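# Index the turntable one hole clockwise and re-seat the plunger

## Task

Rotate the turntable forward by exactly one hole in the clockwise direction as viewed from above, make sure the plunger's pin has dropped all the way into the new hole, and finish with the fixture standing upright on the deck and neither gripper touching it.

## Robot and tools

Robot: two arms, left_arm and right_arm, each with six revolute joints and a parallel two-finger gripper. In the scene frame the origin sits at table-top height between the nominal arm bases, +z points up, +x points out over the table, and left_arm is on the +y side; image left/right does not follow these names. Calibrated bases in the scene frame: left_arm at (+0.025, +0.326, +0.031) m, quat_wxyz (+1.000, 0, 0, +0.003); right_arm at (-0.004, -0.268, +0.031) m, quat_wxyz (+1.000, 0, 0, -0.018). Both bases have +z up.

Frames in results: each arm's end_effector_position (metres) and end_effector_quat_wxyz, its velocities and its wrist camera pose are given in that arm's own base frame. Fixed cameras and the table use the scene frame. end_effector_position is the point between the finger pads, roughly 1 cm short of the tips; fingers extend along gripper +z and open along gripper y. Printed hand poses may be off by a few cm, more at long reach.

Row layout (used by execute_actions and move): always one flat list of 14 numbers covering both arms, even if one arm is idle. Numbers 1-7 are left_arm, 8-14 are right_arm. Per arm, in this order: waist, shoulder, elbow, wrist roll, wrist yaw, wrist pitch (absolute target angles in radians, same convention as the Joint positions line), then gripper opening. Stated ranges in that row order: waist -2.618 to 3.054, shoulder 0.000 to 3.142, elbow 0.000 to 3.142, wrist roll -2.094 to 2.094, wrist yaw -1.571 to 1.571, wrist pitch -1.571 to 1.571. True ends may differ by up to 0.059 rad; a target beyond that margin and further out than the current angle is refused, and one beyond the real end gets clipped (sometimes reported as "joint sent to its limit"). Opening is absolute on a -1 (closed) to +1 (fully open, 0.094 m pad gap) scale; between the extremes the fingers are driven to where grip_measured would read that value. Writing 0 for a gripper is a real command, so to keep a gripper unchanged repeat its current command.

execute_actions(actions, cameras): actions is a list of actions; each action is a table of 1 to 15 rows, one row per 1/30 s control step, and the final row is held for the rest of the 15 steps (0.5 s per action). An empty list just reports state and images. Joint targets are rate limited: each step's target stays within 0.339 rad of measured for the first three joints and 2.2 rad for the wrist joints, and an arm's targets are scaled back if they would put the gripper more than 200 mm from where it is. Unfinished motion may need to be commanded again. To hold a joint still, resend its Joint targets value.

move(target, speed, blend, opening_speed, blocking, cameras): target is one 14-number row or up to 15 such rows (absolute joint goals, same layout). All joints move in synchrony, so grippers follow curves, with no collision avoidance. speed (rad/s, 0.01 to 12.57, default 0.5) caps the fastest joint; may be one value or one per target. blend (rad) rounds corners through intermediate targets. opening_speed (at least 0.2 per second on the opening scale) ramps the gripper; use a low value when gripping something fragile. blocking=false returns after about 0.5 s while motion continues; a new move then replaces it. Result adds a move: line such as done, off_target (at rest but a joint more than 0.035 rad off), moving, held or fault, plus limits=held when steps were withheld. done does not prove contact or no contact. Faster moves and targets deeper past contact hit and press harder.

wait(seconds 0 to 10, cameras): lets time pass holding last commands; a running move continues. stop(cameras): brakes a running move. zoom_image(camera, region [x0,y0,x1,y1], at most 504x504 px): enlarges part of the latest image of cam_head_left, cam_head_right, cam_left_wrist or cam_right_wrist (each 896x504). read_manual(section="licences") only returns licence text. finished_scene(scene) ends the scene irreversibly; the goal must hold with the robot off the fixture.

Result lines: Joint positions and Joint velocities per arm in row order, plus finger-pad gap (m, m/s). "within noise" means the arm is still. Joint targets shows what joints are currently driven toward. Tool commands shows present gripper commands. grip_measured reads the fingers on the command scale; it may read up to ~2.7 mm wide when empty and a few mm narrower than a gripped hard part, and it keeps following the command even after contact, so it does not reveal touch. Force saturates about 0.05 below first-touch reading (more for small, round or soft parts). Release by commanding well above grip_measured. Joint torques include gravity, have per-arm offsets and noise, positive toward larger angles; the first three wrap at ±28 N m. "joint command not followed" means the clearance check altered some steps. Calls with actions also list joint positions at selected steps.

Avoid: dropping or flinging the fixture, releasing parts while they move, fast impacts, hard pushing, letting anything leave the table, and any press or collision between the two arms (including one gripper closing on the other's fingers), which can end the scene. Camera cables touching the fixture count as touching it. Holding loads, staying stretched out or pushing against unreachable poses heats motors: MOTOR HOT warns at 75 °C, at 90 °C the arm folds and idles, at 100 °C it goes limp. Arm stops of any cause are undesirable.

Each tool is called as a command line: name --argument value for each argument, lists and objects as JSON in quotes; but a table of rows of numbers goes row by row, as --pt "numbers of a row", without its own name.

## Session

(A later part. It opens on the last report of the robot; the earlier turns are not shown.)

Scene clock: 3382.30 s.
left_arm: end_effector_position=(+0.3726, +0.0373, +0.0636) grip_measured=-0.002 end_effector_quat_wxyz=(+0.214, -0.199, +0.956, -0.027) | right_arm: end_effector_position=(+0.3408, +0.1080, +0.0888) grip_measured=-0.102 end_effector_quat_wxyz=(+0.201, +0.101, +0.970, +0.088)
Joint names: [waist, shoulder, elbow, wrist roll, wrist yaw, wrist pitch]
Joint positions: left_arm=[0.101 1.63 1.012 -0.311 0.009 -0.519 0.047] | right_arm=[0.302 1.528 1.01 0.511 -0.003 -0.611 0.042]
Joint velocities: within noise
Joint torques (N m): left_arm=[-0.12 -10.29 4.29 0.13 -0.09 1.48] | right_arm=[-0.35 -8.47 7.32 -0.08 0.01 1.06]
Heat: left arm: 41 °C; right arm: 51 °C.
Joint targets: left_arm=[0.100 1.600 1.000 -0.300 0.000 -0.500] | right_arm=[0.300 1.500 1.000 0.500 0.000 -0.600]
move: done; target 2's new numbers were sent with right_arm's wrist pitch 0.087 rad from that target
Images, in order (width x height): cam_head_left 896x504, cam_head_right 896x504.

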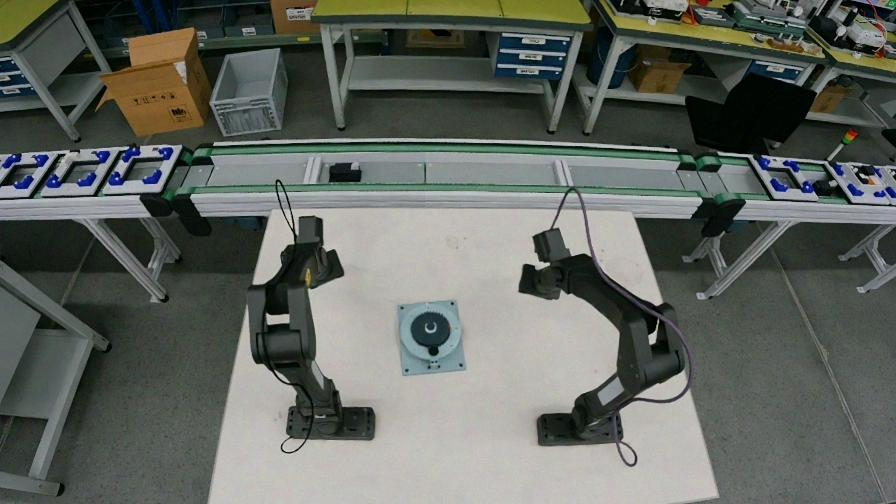

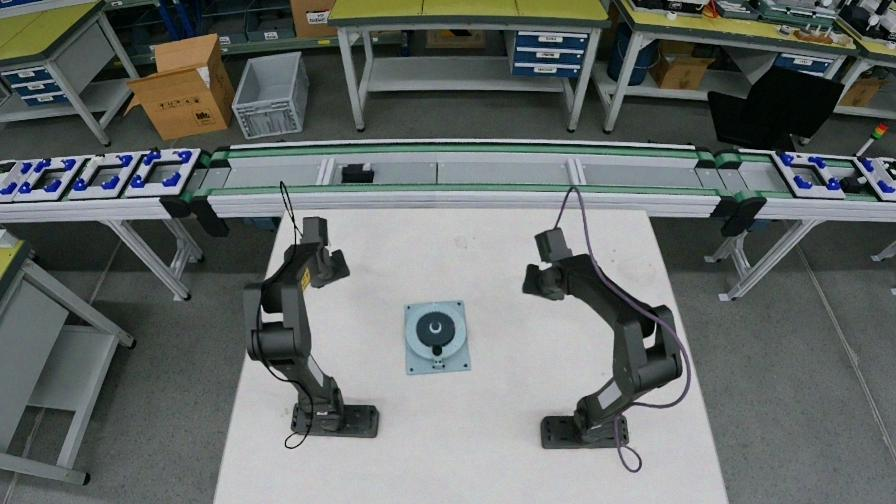

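move --pt "-0.5 1.4 0.8 -1.2 0.0 -0.5 -0.1 0.5 2.0 1.8 0.4 -0.2 -1.2 -0.1" --pt "-0.981 1.255 0.766 -1.58 0.0 -0.715 -0.1 0.835 2.218 2.016 0.307 -0.306 -1.382 -0.1" --speed '[1.0, 0.8]' --opening_speed 2.0 --blend 0.1

Scene clock: 3431.03 s.
left_arm: end_effector_position=(+0.1564, -0.2322, +0.0775) grip_measured=-0.098 end_effector_quat_wxyz=(+0.052, -0.286, +0.939, -0.183) | right_arm: end_effector_position=(+0.2443, +0.3522, +0.1000) grip_measured=-0.102 end_effector_quat_wxyz=(-0.082, -0.256, +0.956, +0.120)
Joint names: [waist, shoulder, elbow, wrist roll, wrist yaw, wrist pitch]
Joint positions: left_arm=[-0.977 1.274 0.781 -1.57 0.007 -0.694 0.042] | right_arm=[0.842 2.198 1.992 0.318 -0.292 -1.37 0.042]
Joint velocities: within noise
Joint torques (N m): left_arm=[-0.4 -5.71 4.21 -0.08 -0.08 0.93] | right_arm=[-0.77 -10.24 9.94 -0.1 -0.32 0.11]
Heat: left arm: 41 °C; right arm: 43 °C.
Joint targets: left_arm=[-0.981 1.255 0.766 -1.580 0.000 -0.715] | right_arm=[0.835 2.218 2.016 0.307 -0.306 -1.382]
move: done

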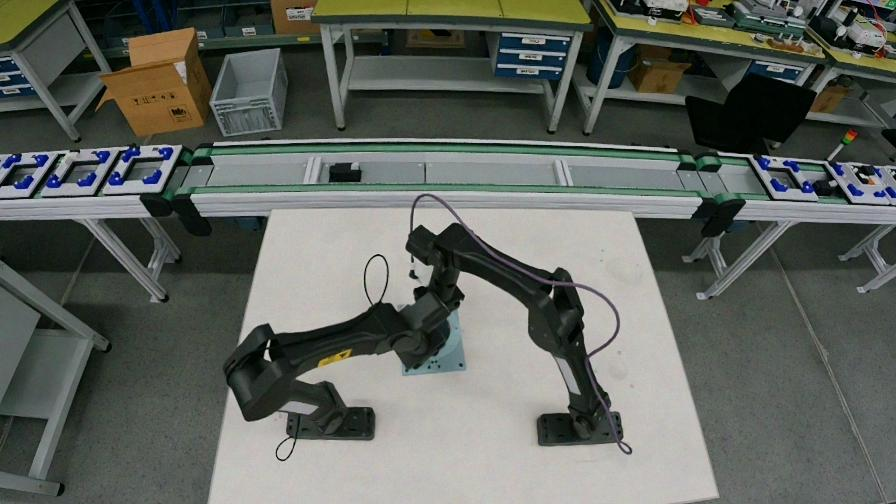

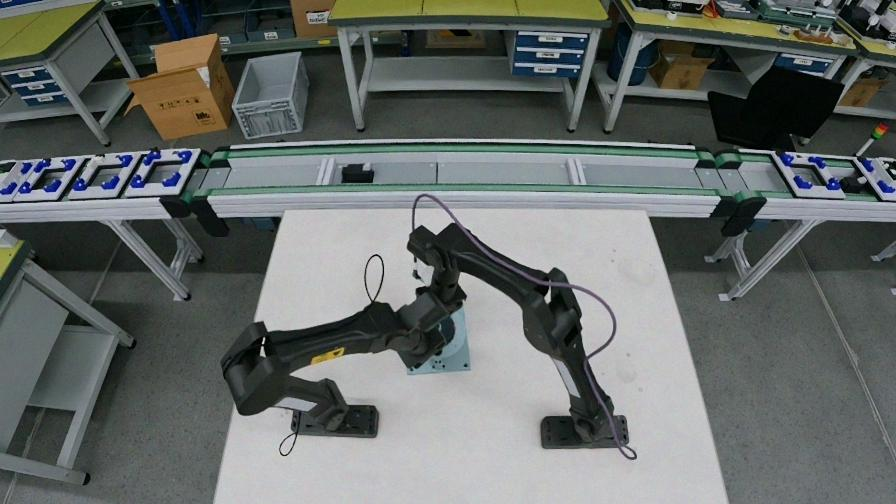

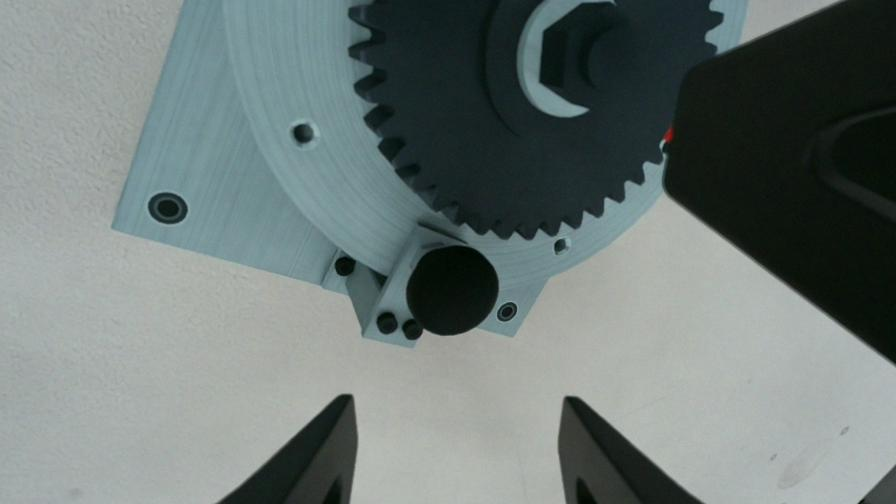

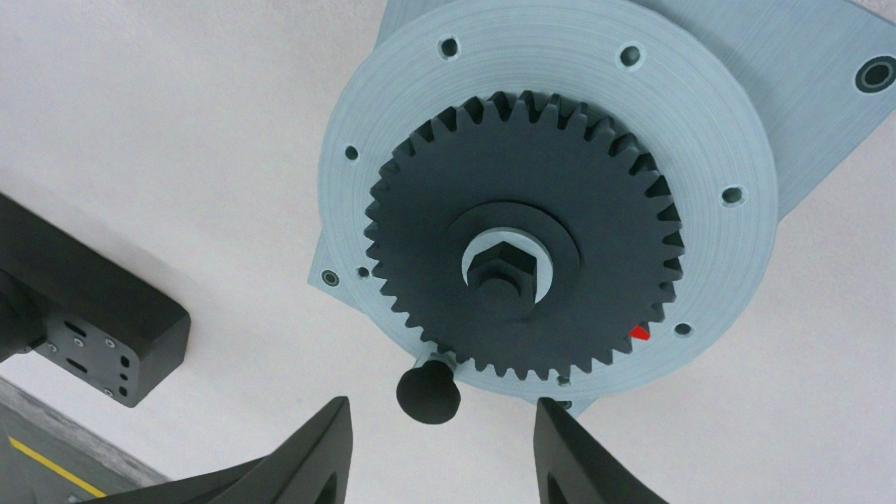

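move --pt "-0.943 1.4315 0.705 -1.58 0.0 -0.492 -0.1 0.83 2.229 1.819 0.307 -0.312 -1.181 -0.1" --pt "-0.943 1.4315 0.705 -1.58 0.0 -0.492 -0.8 0.83 2.229 1.819 0.307 -0.312 -1.181 -0.8" --speed '[0.3, 0.3]' --opening_speed 1.0 --cameras '["cam_left_wrist", "cam_right_wrist"]'

Scene clock: 3475.70 s.
left_arm: end_effector_position=(+0.1709, -0.2420, +0.0348) grip_measured=-0.546 end_effector_quat_wxyz=(+0.049, -0.300, +0.936, -0.178) | right_arm: end_effector_position=(+0.2545, +0.3497, +0.0585) grip_measured=-0.798 end_effector_quat_wxyz=(-0.073, -0.248, +0.957, +0.130)
Joint names: [waist, shoulder, elbow, wrist roll, wrist yaw, wrist pitch]
Joint positions: left_arm=[-0.951 1.422 0.716 -1.574 0.014 -0.493 0.021] | right_arm=[0.818 2.2 1.828 0.313 -0.298 -1.183 0.009]
Joint velocities: within noise
Joint torques (N m): left_arm=[0.58 -4 4.18 -0.06 -0.14 1.16] | right_arm=[1.13 -9.5 6.79 -0.04 -0.32 0.29]
Heat: left arm: 37 °C; right arm: 47 °C.
Joint targets: left_arm=[-0.943 1.431 0.705 -1.580 0.000 -0.492] | right_arm=[0.830 2.229 1.819 0.307 -0.312 -1.181]
move: done
Images, in order (width x height): cam_left_wrist 896x504, cam_right_wrist 896x504.

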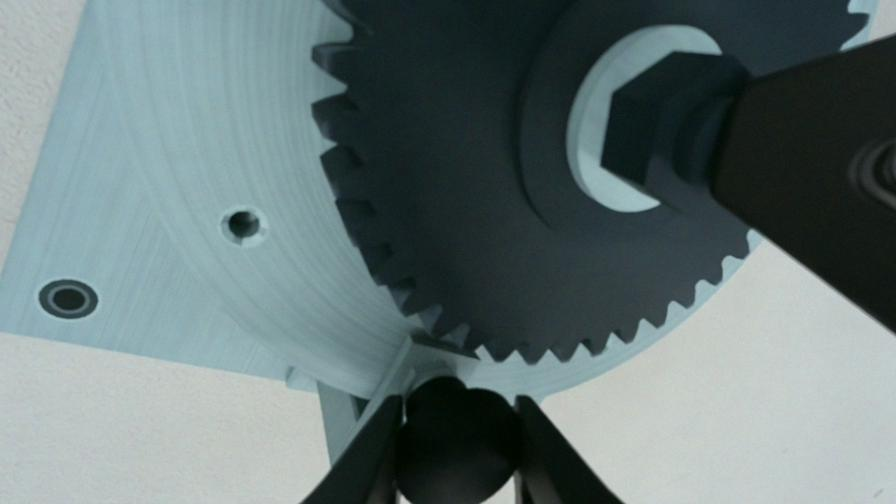

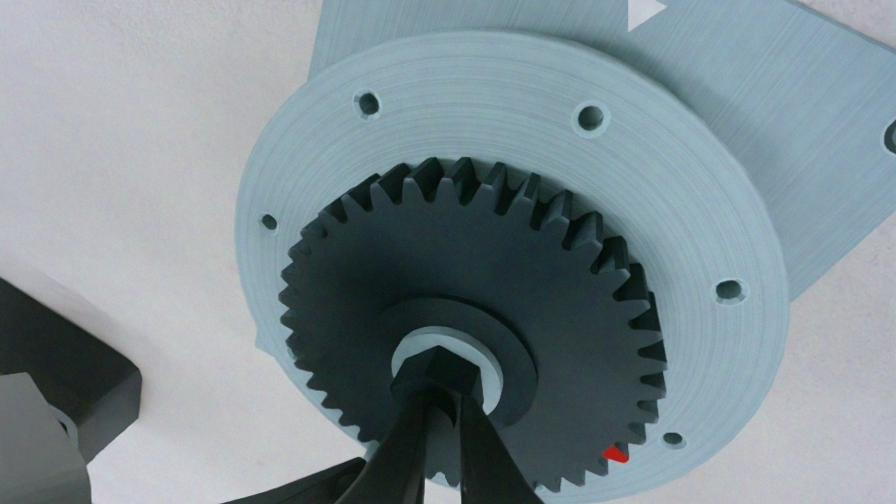

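move --pt "-0.943 1.4315 0.705 -1.58 0.0 -0.492 -0.8 0.83 2.229 1.819 0.307 -0.312 -1.181 -0.1" --pt "-0.943 1.4315 0.705 -1.58 0.0 -0.492 -0.8 0.83 2.235 1.800 0.307 -0.312 -1.168 -0.1" --pt "-0.943 1.4315 0.705 -1.58 0.0 -0.492 -0.8 0.83 2.235 1.800 0.307 -0.312 -1.168 -0.8" --speed '[0.3, 0.2, 0.2]' --opening_speed 1.0 --cameras '["cam_left_wrist", "cam_right_wrist"]'

Scene clock: 3506.60 s.
left_arm: end_effector_position=(+0.1709, -0.2420, +0.0348) grip_measured=-0.546 end_effector_quat_wxyz=(+0.049, -0.301, +0.936, -0.178) | right_arm: end_effector_position=(+0.2529, +0.3495, +0.0500) grip_measured=-0.486 end_effector_quat_wxyz=(-0.078, -0.249, +0.957, +0.128)
Joint names: [waist, shoulder, elbow, wrist roll, wrist yaw, wrist pitch]
Joint positions: left_arm=[-0.951 1.422 0.716 -1.575 0.014 -0.493 0.021] | right_arm=[0.819 2.211 1.812 0.312 -0.301 -1.165 0.024]
Joint velocities: within noise
Joint torques (N m): left_arm=[0.59 -4 4.19 -0.03 -0.14 1.16] | right_arm=[0.99 -9.94 6.48 -0.02 -0.3 0.23]
Heat: left arm: 36 °C; right arm: 45 °C.
Joint targets: left_arm=[-0.943 1.431 0.705 -1.580 0.000 -0.492] | right_arm=[0.830 2.235 1.800 0.307 -0.312 -1.168]
move: done
Images, in order (width x height): cam_left_wrist 896x504, cam_right_wrist 896x504.

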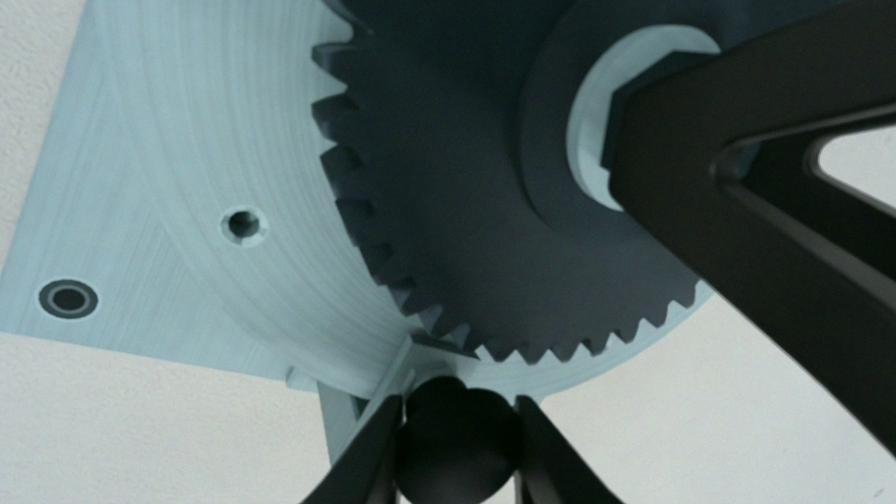

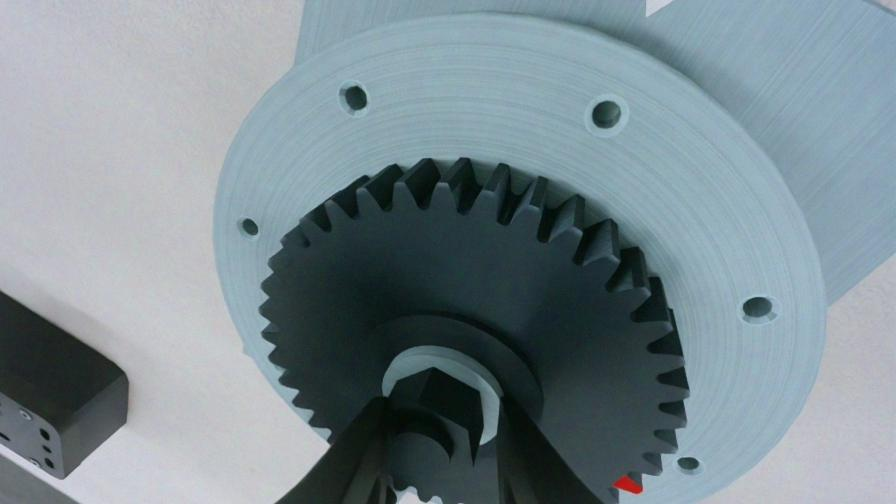

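move --pt "-0.943 1.4315 0.705 -1.58 0.0 -0.492 -0.8 0.83 2.235 1.800 0.307 -0.312 -1.168 -0.1" --pt "-0.943 1.4315 0.705 -1.58 0.0 -0.492 -0.8 0.83 2.215 1.95 0.307 -0.306 -1.32 -0.1" --pt "-0.943 1.4315 0.705 -1.58 0.0 -0.492 -0.8 0.83 2.215 1.95 1.36 -0.306 -1.32 -0.1" --speed '[0.3, 0.3, 0.8]' --opening_speed 1.0 --cameras '["cam_left_wrist", "cam_right_wrist"]'

Scene clock: 3560.40 s.
left_arm: end_effector_position=(+0.1709, -0.2420, +0.0348) grip_measured=-0.546 end_effector_quat_wxyz=(+0.049, -0.302, +0.935, -0.178) | right_arm: end_effector_position=(+0.2455, +0.3488, +0.0694) grip_measured=-0.102 end_effector_quat_wxyz=(-0.142, +0.255, +0.955, +0.047)
Joint names: [waist, shoulder, elbow, wrist roll, wrist yaw, wrist pitch]
Joint positions: left_arm=[-0.951 1.422 0.716 -1.578 0.014 -0.493 0.021] | right_arm=[0.833 2.238 1.933 1.349 -0.296 -1.314 0.042]
Joint velocities: within noise
Joint torques (N m): left_arm=[0.64 -4 4.22 0 -0.13 1.16] | right_arm=[-0.42 -13.63 9.13 0.16 -0.28 0.1]
Heat: left arm: 35 °C; right arm: 46 °C.
Joint targets: left_arm=[-0.943 1.431 0.705 -1.580 0.000 -0.492] | right_arm=[0.830 2.215 1.950 1.360 -0.306 -1.320]
move: done
Images, in order (width x height): cam_left_wrist 896x504, cam_right_wrist 896x504.

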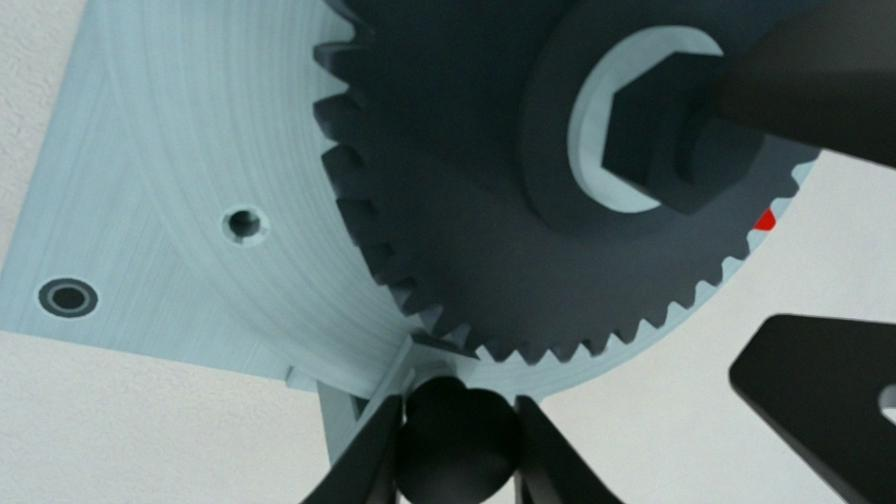

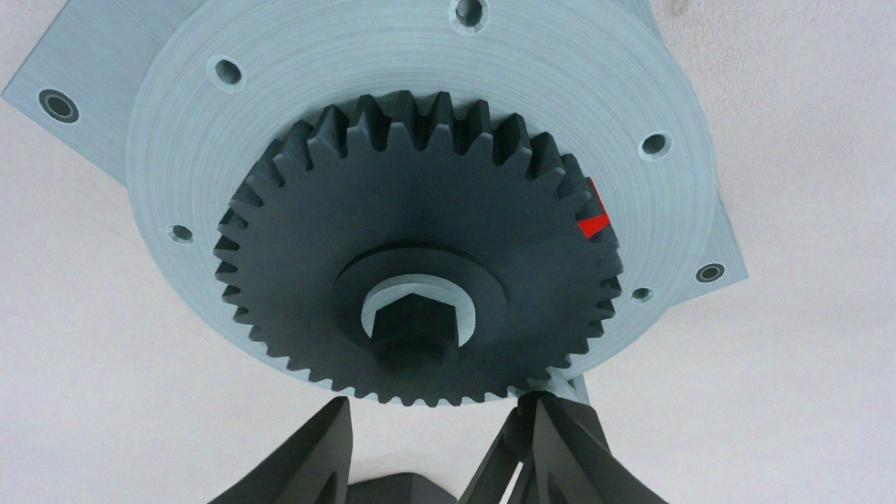

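move --pt "-0.951 1.425 0.712 -1.578 0.01 -0.493 -0.8 0.838 2.238 1.857 1.36 -0.306 -1.19 -0.1" --pt "-0.951 1.425 0.712 -1.578 0.01 -0.493 -0.8 0.838 2.238 1.857 1.36 -0.306 -1.19 -0.8" --speed '[0.2, 0.2]' --opening_speed 1.0 --cameras '["cam_left_wrist", "cam_right_wrist"]'

Scene clock: 3580.90 s.
left_arm: end_effector_position=(+0.1709, -0.2420, +0.0348) grip_measured=-0.546 end_effector_quat_wxyz=(+0.049, -0.302, +0.935, -0.178) | right_arm: end_effector_position=(+0.2505, +0.3546, +0.0520) grip_measured=-0.595 end_effector_quat_wxyz=(-0.133, +0.253, +0.956, +0.064)
Joint names: [waist, shoulder, elbow, wrist roll, wrist yaw, wrist pitch]
Joint positions: left_arm=[-0.951 1.422 0.716 -1.578 0.015 -0.493 0.021] | right_arm=[0.833 2.238 1.864 1.35 -0.297 -1.206 0.019]
Joint velocities: within noise
Joint torques (N m): left_arm=[-0.05 -4.55 4.7 0.02 -0.04 1.16] | right_arm=[0.39 -11.88 6.91 0.11 -0.28 0.36]
Heat: left arm: 35 °C; right arm: 51 °C.
Joint targets: left_arm=[-0.951 1.425 0.712 -1.578 0.010 -0.493] | right_arm=[0.838 2.238 1.857 1.360 -0.306 -1.190]
move: done
Images, in order (width x height): cam_left_wrist 896x504, cam_right_wrist 896x504.

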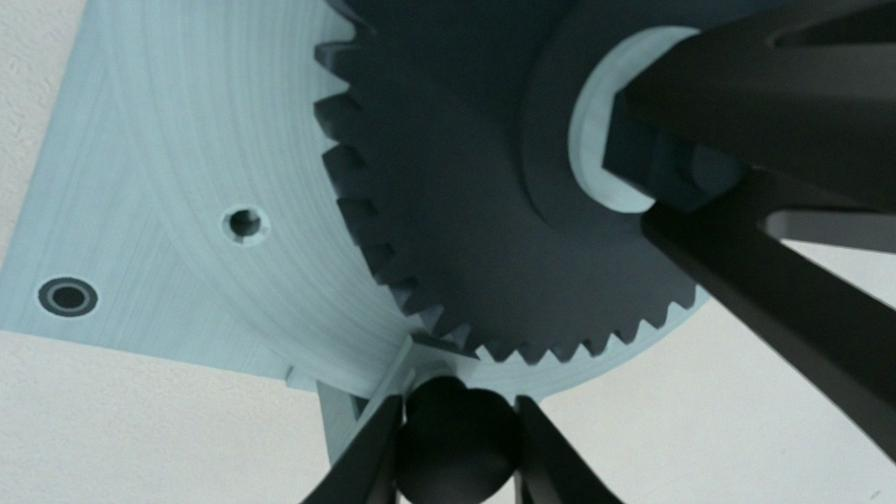

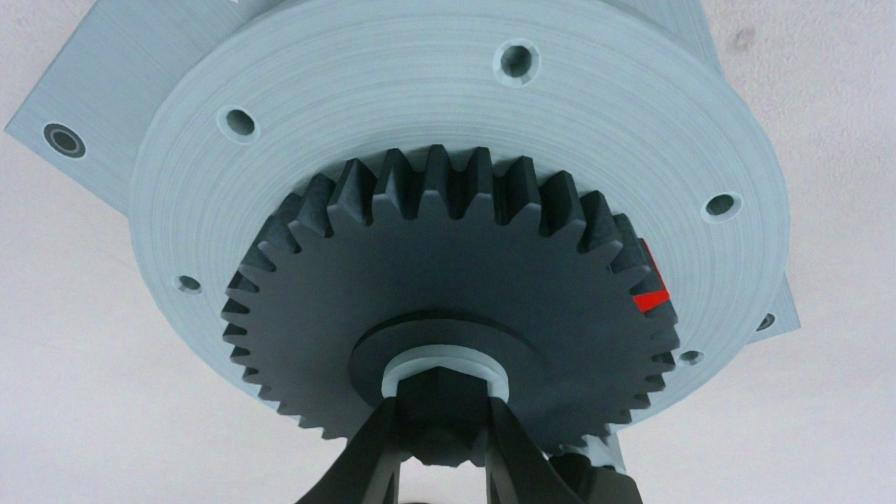

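move --pt "-0.951 1.292 0.871 -1.578 0.01 -0.553 -0.8 0.836 2.238 1.86 1.36 -0.302 -1.195 -0.8" --pt "-0.951 1.292 0.871 -1.578 0.01 -0.553 -0.8 0.836 2.238 1.86 1.7 -0.302 -1.195 -0.8" --speed '[0.2, 0.4]' --cameras '["cam_left_wrist", "cam_right_wrist"]'

Scene clock: 3606.83 s.
left_arm: end_effector_position=(+0.1667, -0.2316, +0.0437) grip_measured=-0.545 end_effector_quat_wxyz=(+0.048, -0.305, +0.939, -0.153) | right_arm: end_effector_position=(+0.2495, +0.3613, +0.0527) grip_measured=-0.598 end_effector_quat_wxyz=(-0.145, +0.400, +0.903, +0.052)
Joint names: [waist, shoulder, elbow, wrist roll, wrist yaw, wrist pitch]
Joint positions: left_arm=[-0.951 1.399 0.754 -1.578 0 -0.604 0.021] | right_arm=[0.84 2.238 1.864 1.676 -0.31 -1.187 0.019]
Joint velocities: within noise
Joint torques (N m): left_arm=[-0.09 -15.38 14.43 0.02 0.09 1.64] | right_arm=[-0.46 -11.93 7.21 0.25 -0.09 0.18]
Heat: left arm: 36 °C; right arm: 52 °C.
Joint targets: left_arm=[-0.951 1.292 0.871 -1.578 0.010 -0.553] | right_arm=[0.836 2.238 1.860 1.700 -0.302 -1.195]
move: off_target (left_arm); left_arm: the elbow is farthest, 0.117 rad from its target
Images, in order (width x height): cam_left_wrist 896x504, cam_right_wrist 896x504.

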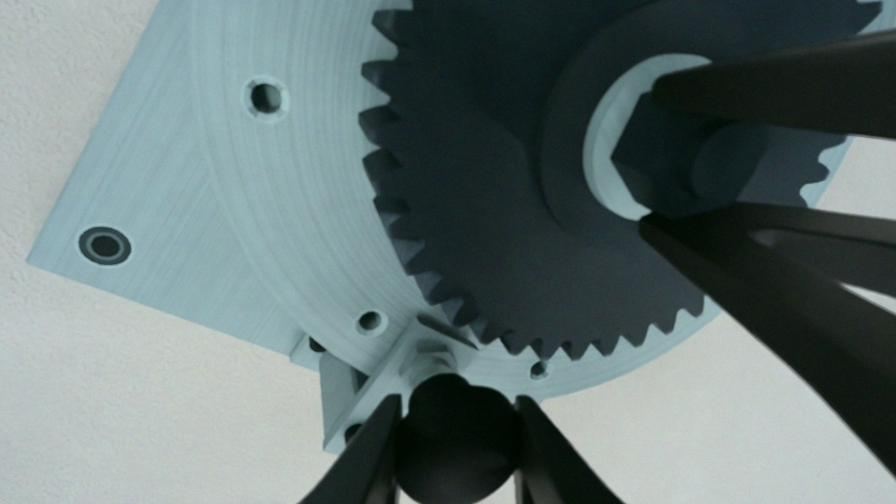

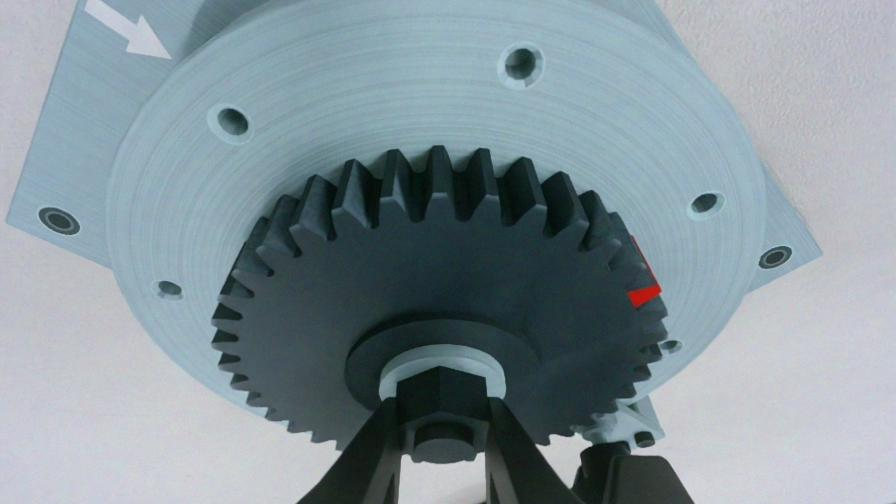

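move --pt "-0.951 1.292 0.871 -1.578 0.01 -0.553 -0.8 0.836 2.238 1.86 2.08 -0.302 -1.195 -0.8" --pt "-0.951 1.43 0.72 -1.578 0.01 -0.52 -0.8 0.836 2.238 1.86 2.08 -0.302 -1.195 -0.8" --speed '[0.4, 0.25]' --cameras '["cam_left_wrist", "cam_right_wrist"]'

Scene clock: 3617.83 s.
left_arm: end_effector_position=(+0.1647, -0.2259, +0.0388) grip_measured=-0.543 end_effector_quat_wxyz=(+0.048, -0.310, +0.939, -0.143) | right_arm: end_effector_position=(+0.2494, +0.3631, +0.0531) grip_measured=-0.601 end_effector_quat_wxyz=(-0.156, +0.556, +0.816, +0.028)
Joint names: [waist, shoulder, elbow, wrist roll, wrist yaw, wrist pitch]
Joint positions: left_arm=[-0.949 1.4 0.74 -1.586 -0.007 -0.607 0.021] | right_arm=[0.84 2.238 1.864 2.039 -0.317 -1.182 0.019]
Joint velocities: within noise
Joint torques (N m): left_arm=[-0.18 -1.91 3.47 0.11 0.15 2.08] | right_arm=[-0.44 -11.95 7.15 0.43 -0.04 0.14]
Heat: left arm: 38 °C; right arm: 52 °C.
Joint targets: left_arm=[-0.951 1.430 0.720 -1.578 0.010 -0.520] | right_arm=[0.836 2.238 1.860 2.080 -0.302 -1.195]
move: off_target (left_arm, right_arm); left_arm: the wrist pitch is farthest, 0.087 rad from its target; right_arm: the wrist roll is farthest, 0.041 rad from its target
Images, in order (width x height): cam_left_wrist 896x504, cam_right_wrist 896x504.

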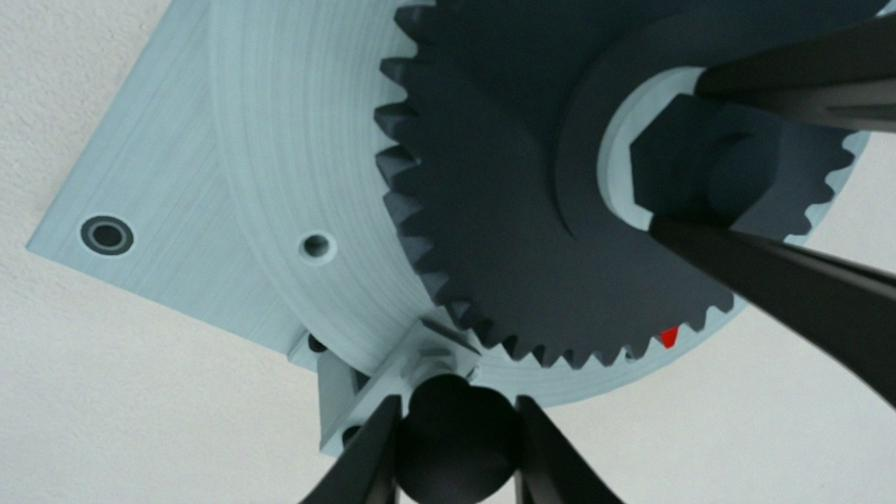

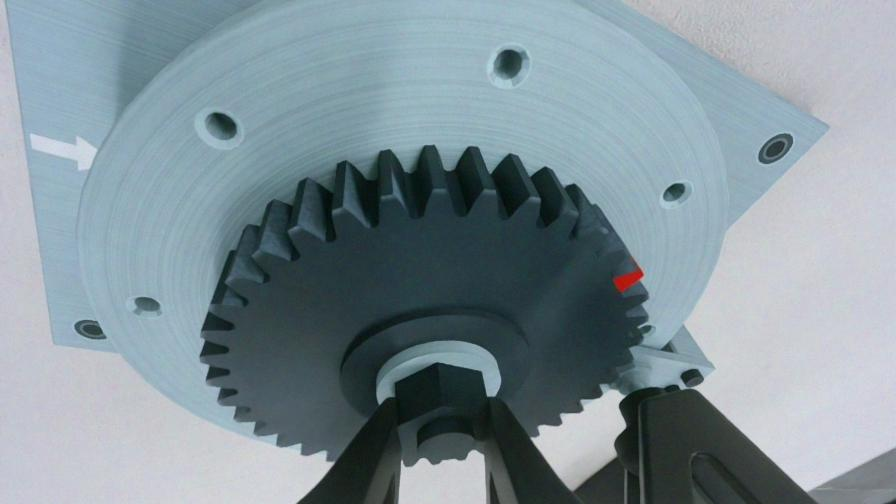

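move --pt "-0.951 1.43 0.72 -1.578 0.01 -0.52 -0.8 0.836 2.238 1.86 2.05 -0.302 -1.195 -0.1" --pt "-0.951 1.43 0.72 -1.578 0.01 -0.52 -0.8 0.836 2.238 1.86 0.99 -0.302 -1.195 -0.1" --pt "-0.951 1.43 0.72 -1.578 0.01 -0.52 -0.8 0.836 2.238 1.86 0.99 -0.302 -1.195 -0.8" --speed '[0.4, 0.8, 0.4]' --opening_speed 1.2 --cameras '["cam_right_wrist"]'

Scene clock: 3639.63 s.
left_arm: end_effector_position=(+0.1647, -0.2259, +0.0388) grip_measured=-0.543 end_effector_quat_wxyz=(+0.048, -0.310, +0.939, -0.143) | right_arm: end_effector_position=(+0.2508, +0.3619, +0.0525) grip_measured=-0.603 end_effector_quat_wxyz=(-0.117, +0.076, +0.985, +0.099)
Joint names: [waist, shoulder, elbow, wrist roll, wrist yaw, wrist pitch]
Joint positions: left_arm=[-0.949 1.4 0.74 -1.586 -0.007 -0.607 0.021] | right_arm=[0.84 2.238 1.864 0.997 -0.308 -1.182 0.019]
Joint velocities: within noise
Joint torques (N m): left_arm=[-0.17 -1.91 3.49 0.11 0.15 2.07] | right_arm=[-0.39 -11.95 7.23 -0.03 -0.13 0.15]
Heat: left arm: 35 °C; right arm: 52 °C.
Joint targets: left_arm=[-0.951 1.430 0.720 -1.578 0.010 -0.520] | right_arm=[0.836 2.238 1.860 0.990 -0.302 -1.195]
move: off_target (left_arm); left_arm: the wrist pitch is farthest, 0.087 rad from its target
Images, in order (width x height): cam_right_wrist 896x504.

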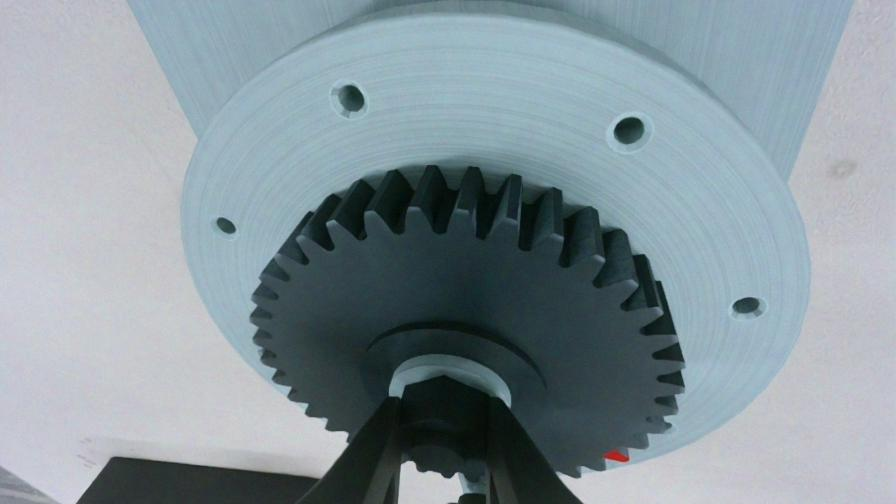

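move --pt "-0.951 1.43 0.72 -1.578 0.01 -0.52 -0.8 0.836 2.238 1.86 1.20 -0.302 -1.195 -0.8" --speed '[0.3]' --cameras '["cam_left_wrist"]'

Scene clock: 3649.13 s.
left_arm: end_effector_position=(+0.1647, -0.2259, +0.0388) grip_measured=-0.543 end_effector_quat_wxyz=(+0.048, -0.310, +0.939, -0.143) | right_arm: end_effector_position=(+0.2508, +0.3616, +0.0525) grip_measured=-0.603 end_effector_quat_wxyz=(-0.125, +0.162, +0.975, +0.088)
Joint names: [waist, shoulder, elbow, wrist roll, wrist yaw, wrist pitch]
Joint positions: left_arm=[-0.949 1.4 0.74 -1.586 -0.007 -0.607 0.021] | right_arm=[0.84 2.238 1.864 1.172 -0.306 -1.183 0.019]
Joint velocities: within noise
Joint torques (N m): left_arm=[-0.18 -1.91 3.52 0.11 0.14 2.07] | right_arm=[-0.38 -11.92 7.19 0.28 -0.12 0.15]
Heat: left arm: 35 °C; right arm: 52 °C.
Joint targets: left_arm=[-0.951 1.430 0.720 -1.578 0.010 -0.520] | right_arm=[0.836 2.238 1.860 1.200 -0.302 -1.195]
move: off_target (left_arm); left_arm: the wrist pitch is farthest, 0.087 rad from its target
Images, in order (width x height): cam_left_wrist 896x504.

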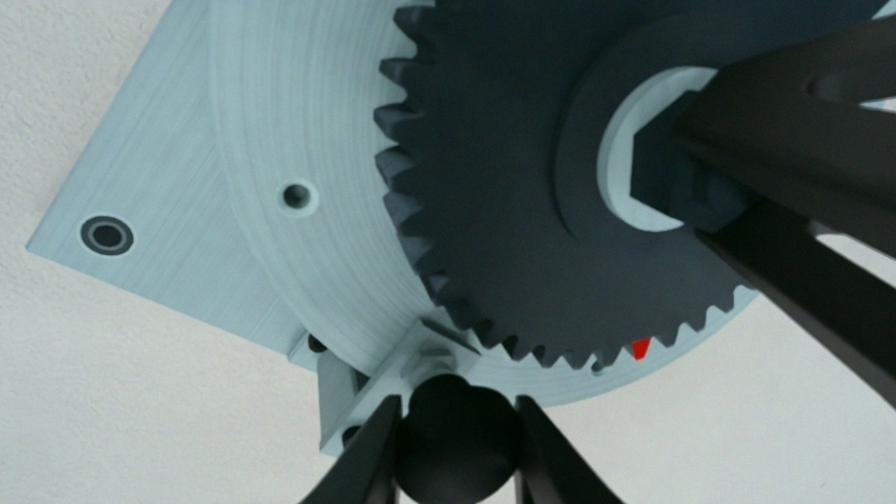

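move --pt "-0.951 1.43 0.72 -1.578 0.01 -0.58 -0.8 0.836 2.238 1.86 1.33 -0.302 -1.195 -0.8" --speed '[0.3]' --cameras '["cam_left_wrist"]'

Scene clock: 3661.27 s.
left_arm: end_effector_position=(+0.1645, -0.2257, +0.0382) grip_measured=-0.543 end_effector_quat_wxyz=(+0.048, -0.310, +0.939, -0.142) | right_arm: end_effector_position=(+0.2507, +0.3614, +0.0525) grip_measured=-0.603 end_effector_quat_wxyz=(-0.130, +0.212, +0.965, +0.081)
Joint names: [waist, shoulder, elbow, wrist roll, wrist yaw, wrist pitch]
Joint positions: left_arm=[-0.949 1.402 0.74 -1.586 -0.007 -0.607 0.021] | right_arm=[0.84 2.238 1.864 1.275 -0.306 -1.183 0.019]
Joint velocities: within noise
Joint torques (N m): left_arm=[-0.17 -2.11 3.48 0.11 0.14 1.35] | right_arm=[-0.44 -11.89 7.2 0.56 -0.14 0.17]
Heat: left arm: 34 °C; right arm: 52 °C.
Joint targets: left_arm=[-0.951 1.430 0.720 -1.578 0.010 -0.580] | right_arm=[0.836 2.238 1.860 1.330 -0.302 -1.195]
move: off_target (right_arm); right_arm: the wrist roll is farthest, 0.055 rad from its target
Images, in order (width x height): cam_left_wrist 896x504.

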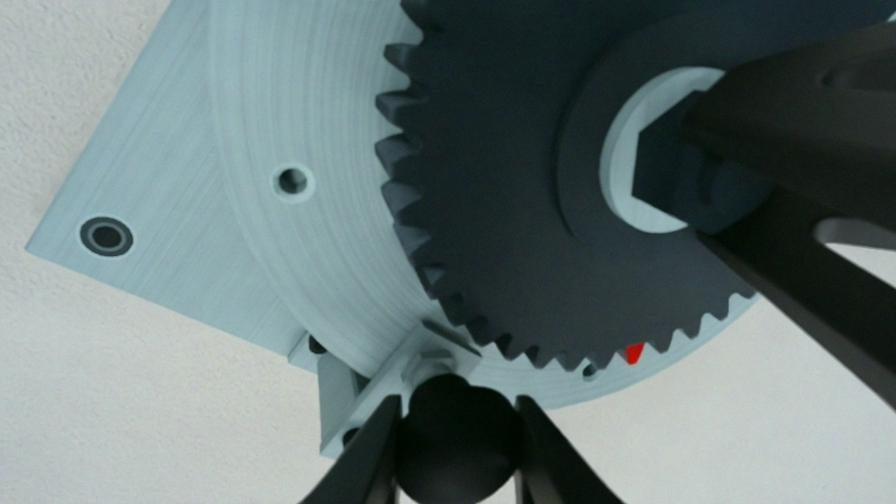

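move --pt "-0.951 1.41 0.735 -1.578 0.0 -0.605 -0.1 0.836 2.238 1.86 1.33 -0.302 -1.195 -0.8" --pt "-0.951 1.25 0.79 -1.578 0.0 -0.79 -0.1 0.836 2.238 1.86 1.33 -0.302 -1.195 -0.8" --speed '[0.3, 0.3]' --opening_speed 1.2 --cameras '["cam_left_wrist", "cam_right_wrist"]'

Scene clock: 3670.47 s.
left_arm: end_effector_position=(+0.1511, -0.2092, +0.0679) grip_measured=-0.102 end_effector_quat_wxyz=(+0.045, -0.310, +0.939, -0.143) | right_arm: end_effector_position=(+0.2508, +0.3613, +0.0524) grip_measured=-0.603 end_effector_quat_wxyz=(-0.129, +0.214, +0.965, +0.081)
Joint names: [waist, shoulder, elbow, wrist roll, wrist yaw, wrist pitch]
Joint positions: left_arm=[-0.949 1.266 0.764 -1.586 0 -0.768 0.042] | right_arm=[0.84 2.238 1.864 1.278 -0.306 -1.183 0.019]
Joint velocities: within noise
Joint torques (N m): left_arm=[-0.2 -5.19 7.27 0.1 -0.01 0.76] | right_arm=[-0.39 -11.9 7.21 0.55 -0.13 0.15]
Heat: left arm: 34 °C; right arm: 53 °C.
Joint targets: left_arm=[-0.951 1.250 0.790 -1.578 0.000 -0.790] | right_arm=[0.836 2.238 1.860 1.330 -0.302 -1.195]
move: off_target (right_arm); right_arm: the wrist roll is farthest, 0.052 rad from its target
Images, in order (width x height): cam_left_wrist 896x504, cam_right_wrist 896x504.

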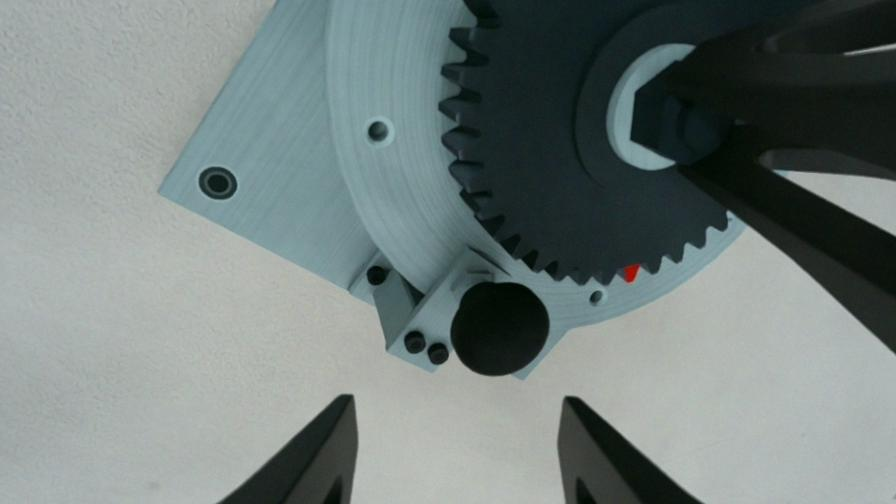

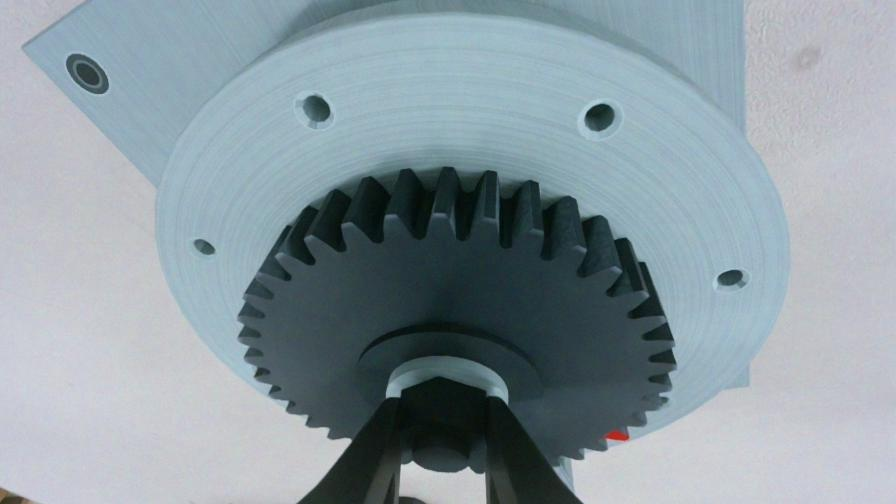

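zoom_image --camera "cam_left_wrist" --region '[420, 230, 620, 390]'

move --pt "-0.951 1.25 0.79 -1.578 0.0 -0.79 -0.1 0.836 2.238 1.86 1.45 -0.302 -1.195 -0.8" --speed '[0.2]' --cameras '["cam_left_wrist"]'

zoom_image --camera "cam_left_wrist" --region '[420, 230, 620, 390]'

Scaled by 2.520 from the camera's 896x504 image, which has a finer 1280x720 frame.

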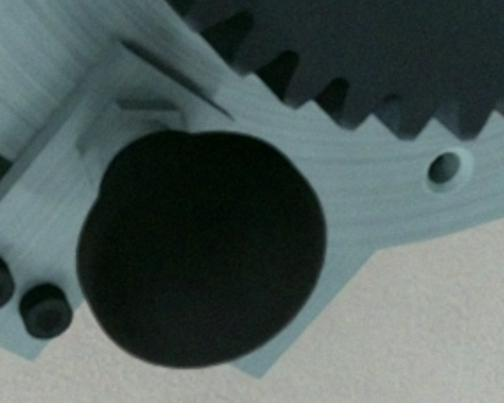

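Scene clock: 3678.57 s.
left_arm: end_effector_position=(+0.1509, -0.2089, +0.0678) grip_measured=-0.102 end_effector_quat_wxyz=(+0.045, -0.310, +0.939, -0.143) | right_arm: end_effector_position=(+0.2514, +0.3608, +0.0522) grip_measured=-0.600 end_effector_quat_wxyz=(-0.131, +0.268, +0.952, +0.072)
Joint names: [waist, shoulder, elbow, wrist roll, wrist yaw, wrist pitch]
Joint positions: left_arm=[-0.949 1.266 0.764 -1.586 0 -0.769 0.042] | right_arm=[0.84 2.238 1.864 1.39 -0.301 -1.183 0.019]
Joint velocities: within noise
Joint torques (N m): left_arm=[-0.16 -5.19 7.28 0.11 0.01 0.77] | right_arm=[-0.44 -11.88 7.21 0.62 -0.19 0.17]
Heat: left arm: 35 °C; right arm: 53 °C.
Joint targets: left_arm=[-0.951 1.250 0.790 -1.578 0.000 -0.790] | right_arm=[0.836 2.238 1.860 1.450 -0.302 -1.195]
move: off_target (right_arm); right_arm: the wrist roll is farthest, 0.060 rad from its target
Images, in order (width x height): cam_left_wrist 896x504.

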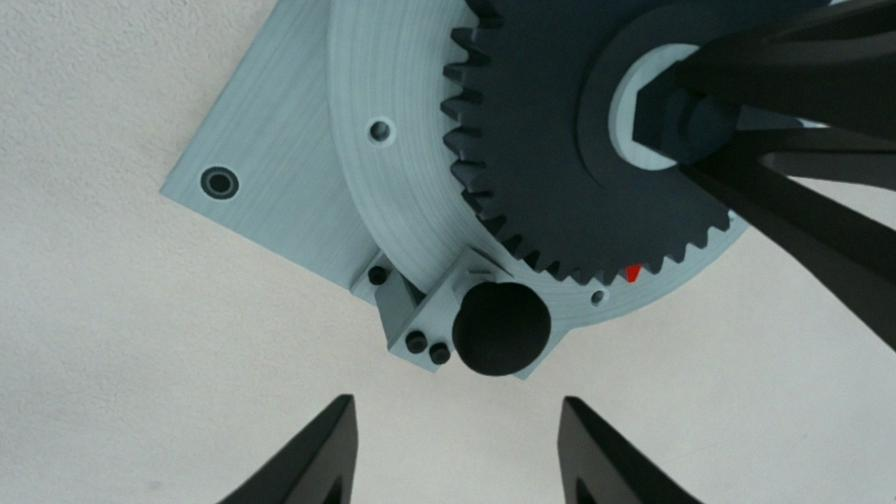

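Scaled by 2.520 from the camera's 896x504 image, which has a finer 1280x720 frame.

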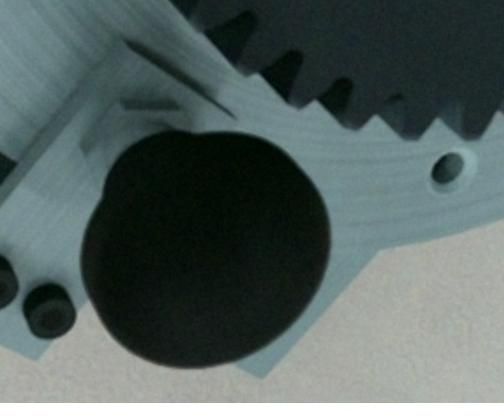

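move --pt "-0.951 1.25 0.79 -1.578 0.0 -0.79 -0.1 0.836 2.238 1.86 1.39 -0.302 -1.195 -0.1" --pt "-0.6 1.4 0.9 -1.2 0.0 -0.6 0.0 0.85 2.2 2.05 1.39 -0.302 -1.40 -0.1" --pt "-0.2 1.5 0.7 -0.3 0.0 0.2 0.5 0.4 1.9 1.6 0.5 0.0 -0.8 0.3" --pt "0.0 1.54 0.186 -0.017 -0.116 1.32 1.0 -0.036 1.528 0.193 0.114 0.24 1.243 1.0" --speed '[0.4, 0.5, 1.0, 1.0]' --opening_speed 1.5 --cameras '["cam_head_left"]'

zoom_image --camera "cam_head_left" --region '[370, 270, 490, 380]'

Scene clock: 3723.30 s.
left_arm: end_effector_position=(+0.2030, -0.1970, +0.0758) grip_measured=-0.102 end_effector_quat_wxyz=(+0.076, -0.319, +0.932, -0.156) | right_arm: end_effector_position=(+0.2493, +0.3565, +0.0780) grip_measured=-0.102 end_effector_quat_wxyz=(-0.136, +0.274, +0.950, +0.058)
Joint names: [waist, shoulder, elbow, wrist roll, wrist yaw, wrist pitch]
Joint positions: left_arm=[-0.77 1.32 0.819 -1.43 0.006 -0.721 0.042] | right_arm=[0.838 2.238 1.968 1.399 -0.296 -1.315 0.042]
Joint velocities: within noise
Joint torques (N m): left_arm=[-0.55 -4.4 5.26 -0.02 -0.02 1.09] | right_arm=[0.69 -13.91 9.55 -0.06 -0.25 0.05]
Heat: left arm: 35 °C; right arm: 53 °C.
Joint targets: left_arm=[-0.776 1.318 0.818 -1.433 0.005 -0.722] | right_arm=[0.846 2.213 1.988 1.390 -0.302 -1.333]
Tool commands: left_gripper/opening=-0.1 right_gripper/opening=-0.1
move: held (left_arm; a check stopped the path), off_target (right_arm; braked when a check withheld steps of left_arm); path passed 1 of 4 targets; target 2's new numbers were not sent; target 3's new numbers were not sent; target 4's new numbers were not sent; limits=held; left_arm: the wrist pitch is farthest, 2.041 rad from its target; right_arm: the wrist pitch is farthest, 2.558 rad from its target
joint command not followed: on one or more control steps a check withheld the commanded joint targets of the left arm, and it was not sent them on those steps.
cause: the commanded joint targets, or the way to them, would bring a part of the robot too close to another arm (this arm's wrist (the part past the wrist pitch) and the right arm's wrist (the part past the wrist pitch)).
Images, in order (width x height): cam_head_left 896x504.

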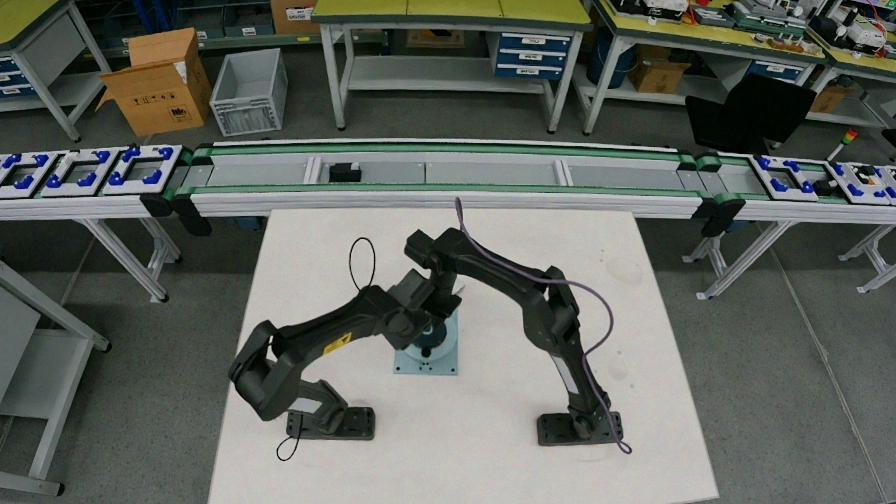

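Scaled by 4.200 from the camera's 896x504 image, which has a finer 1280x720 frame.

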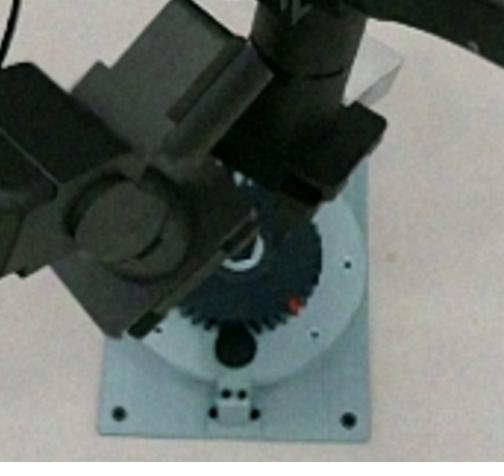

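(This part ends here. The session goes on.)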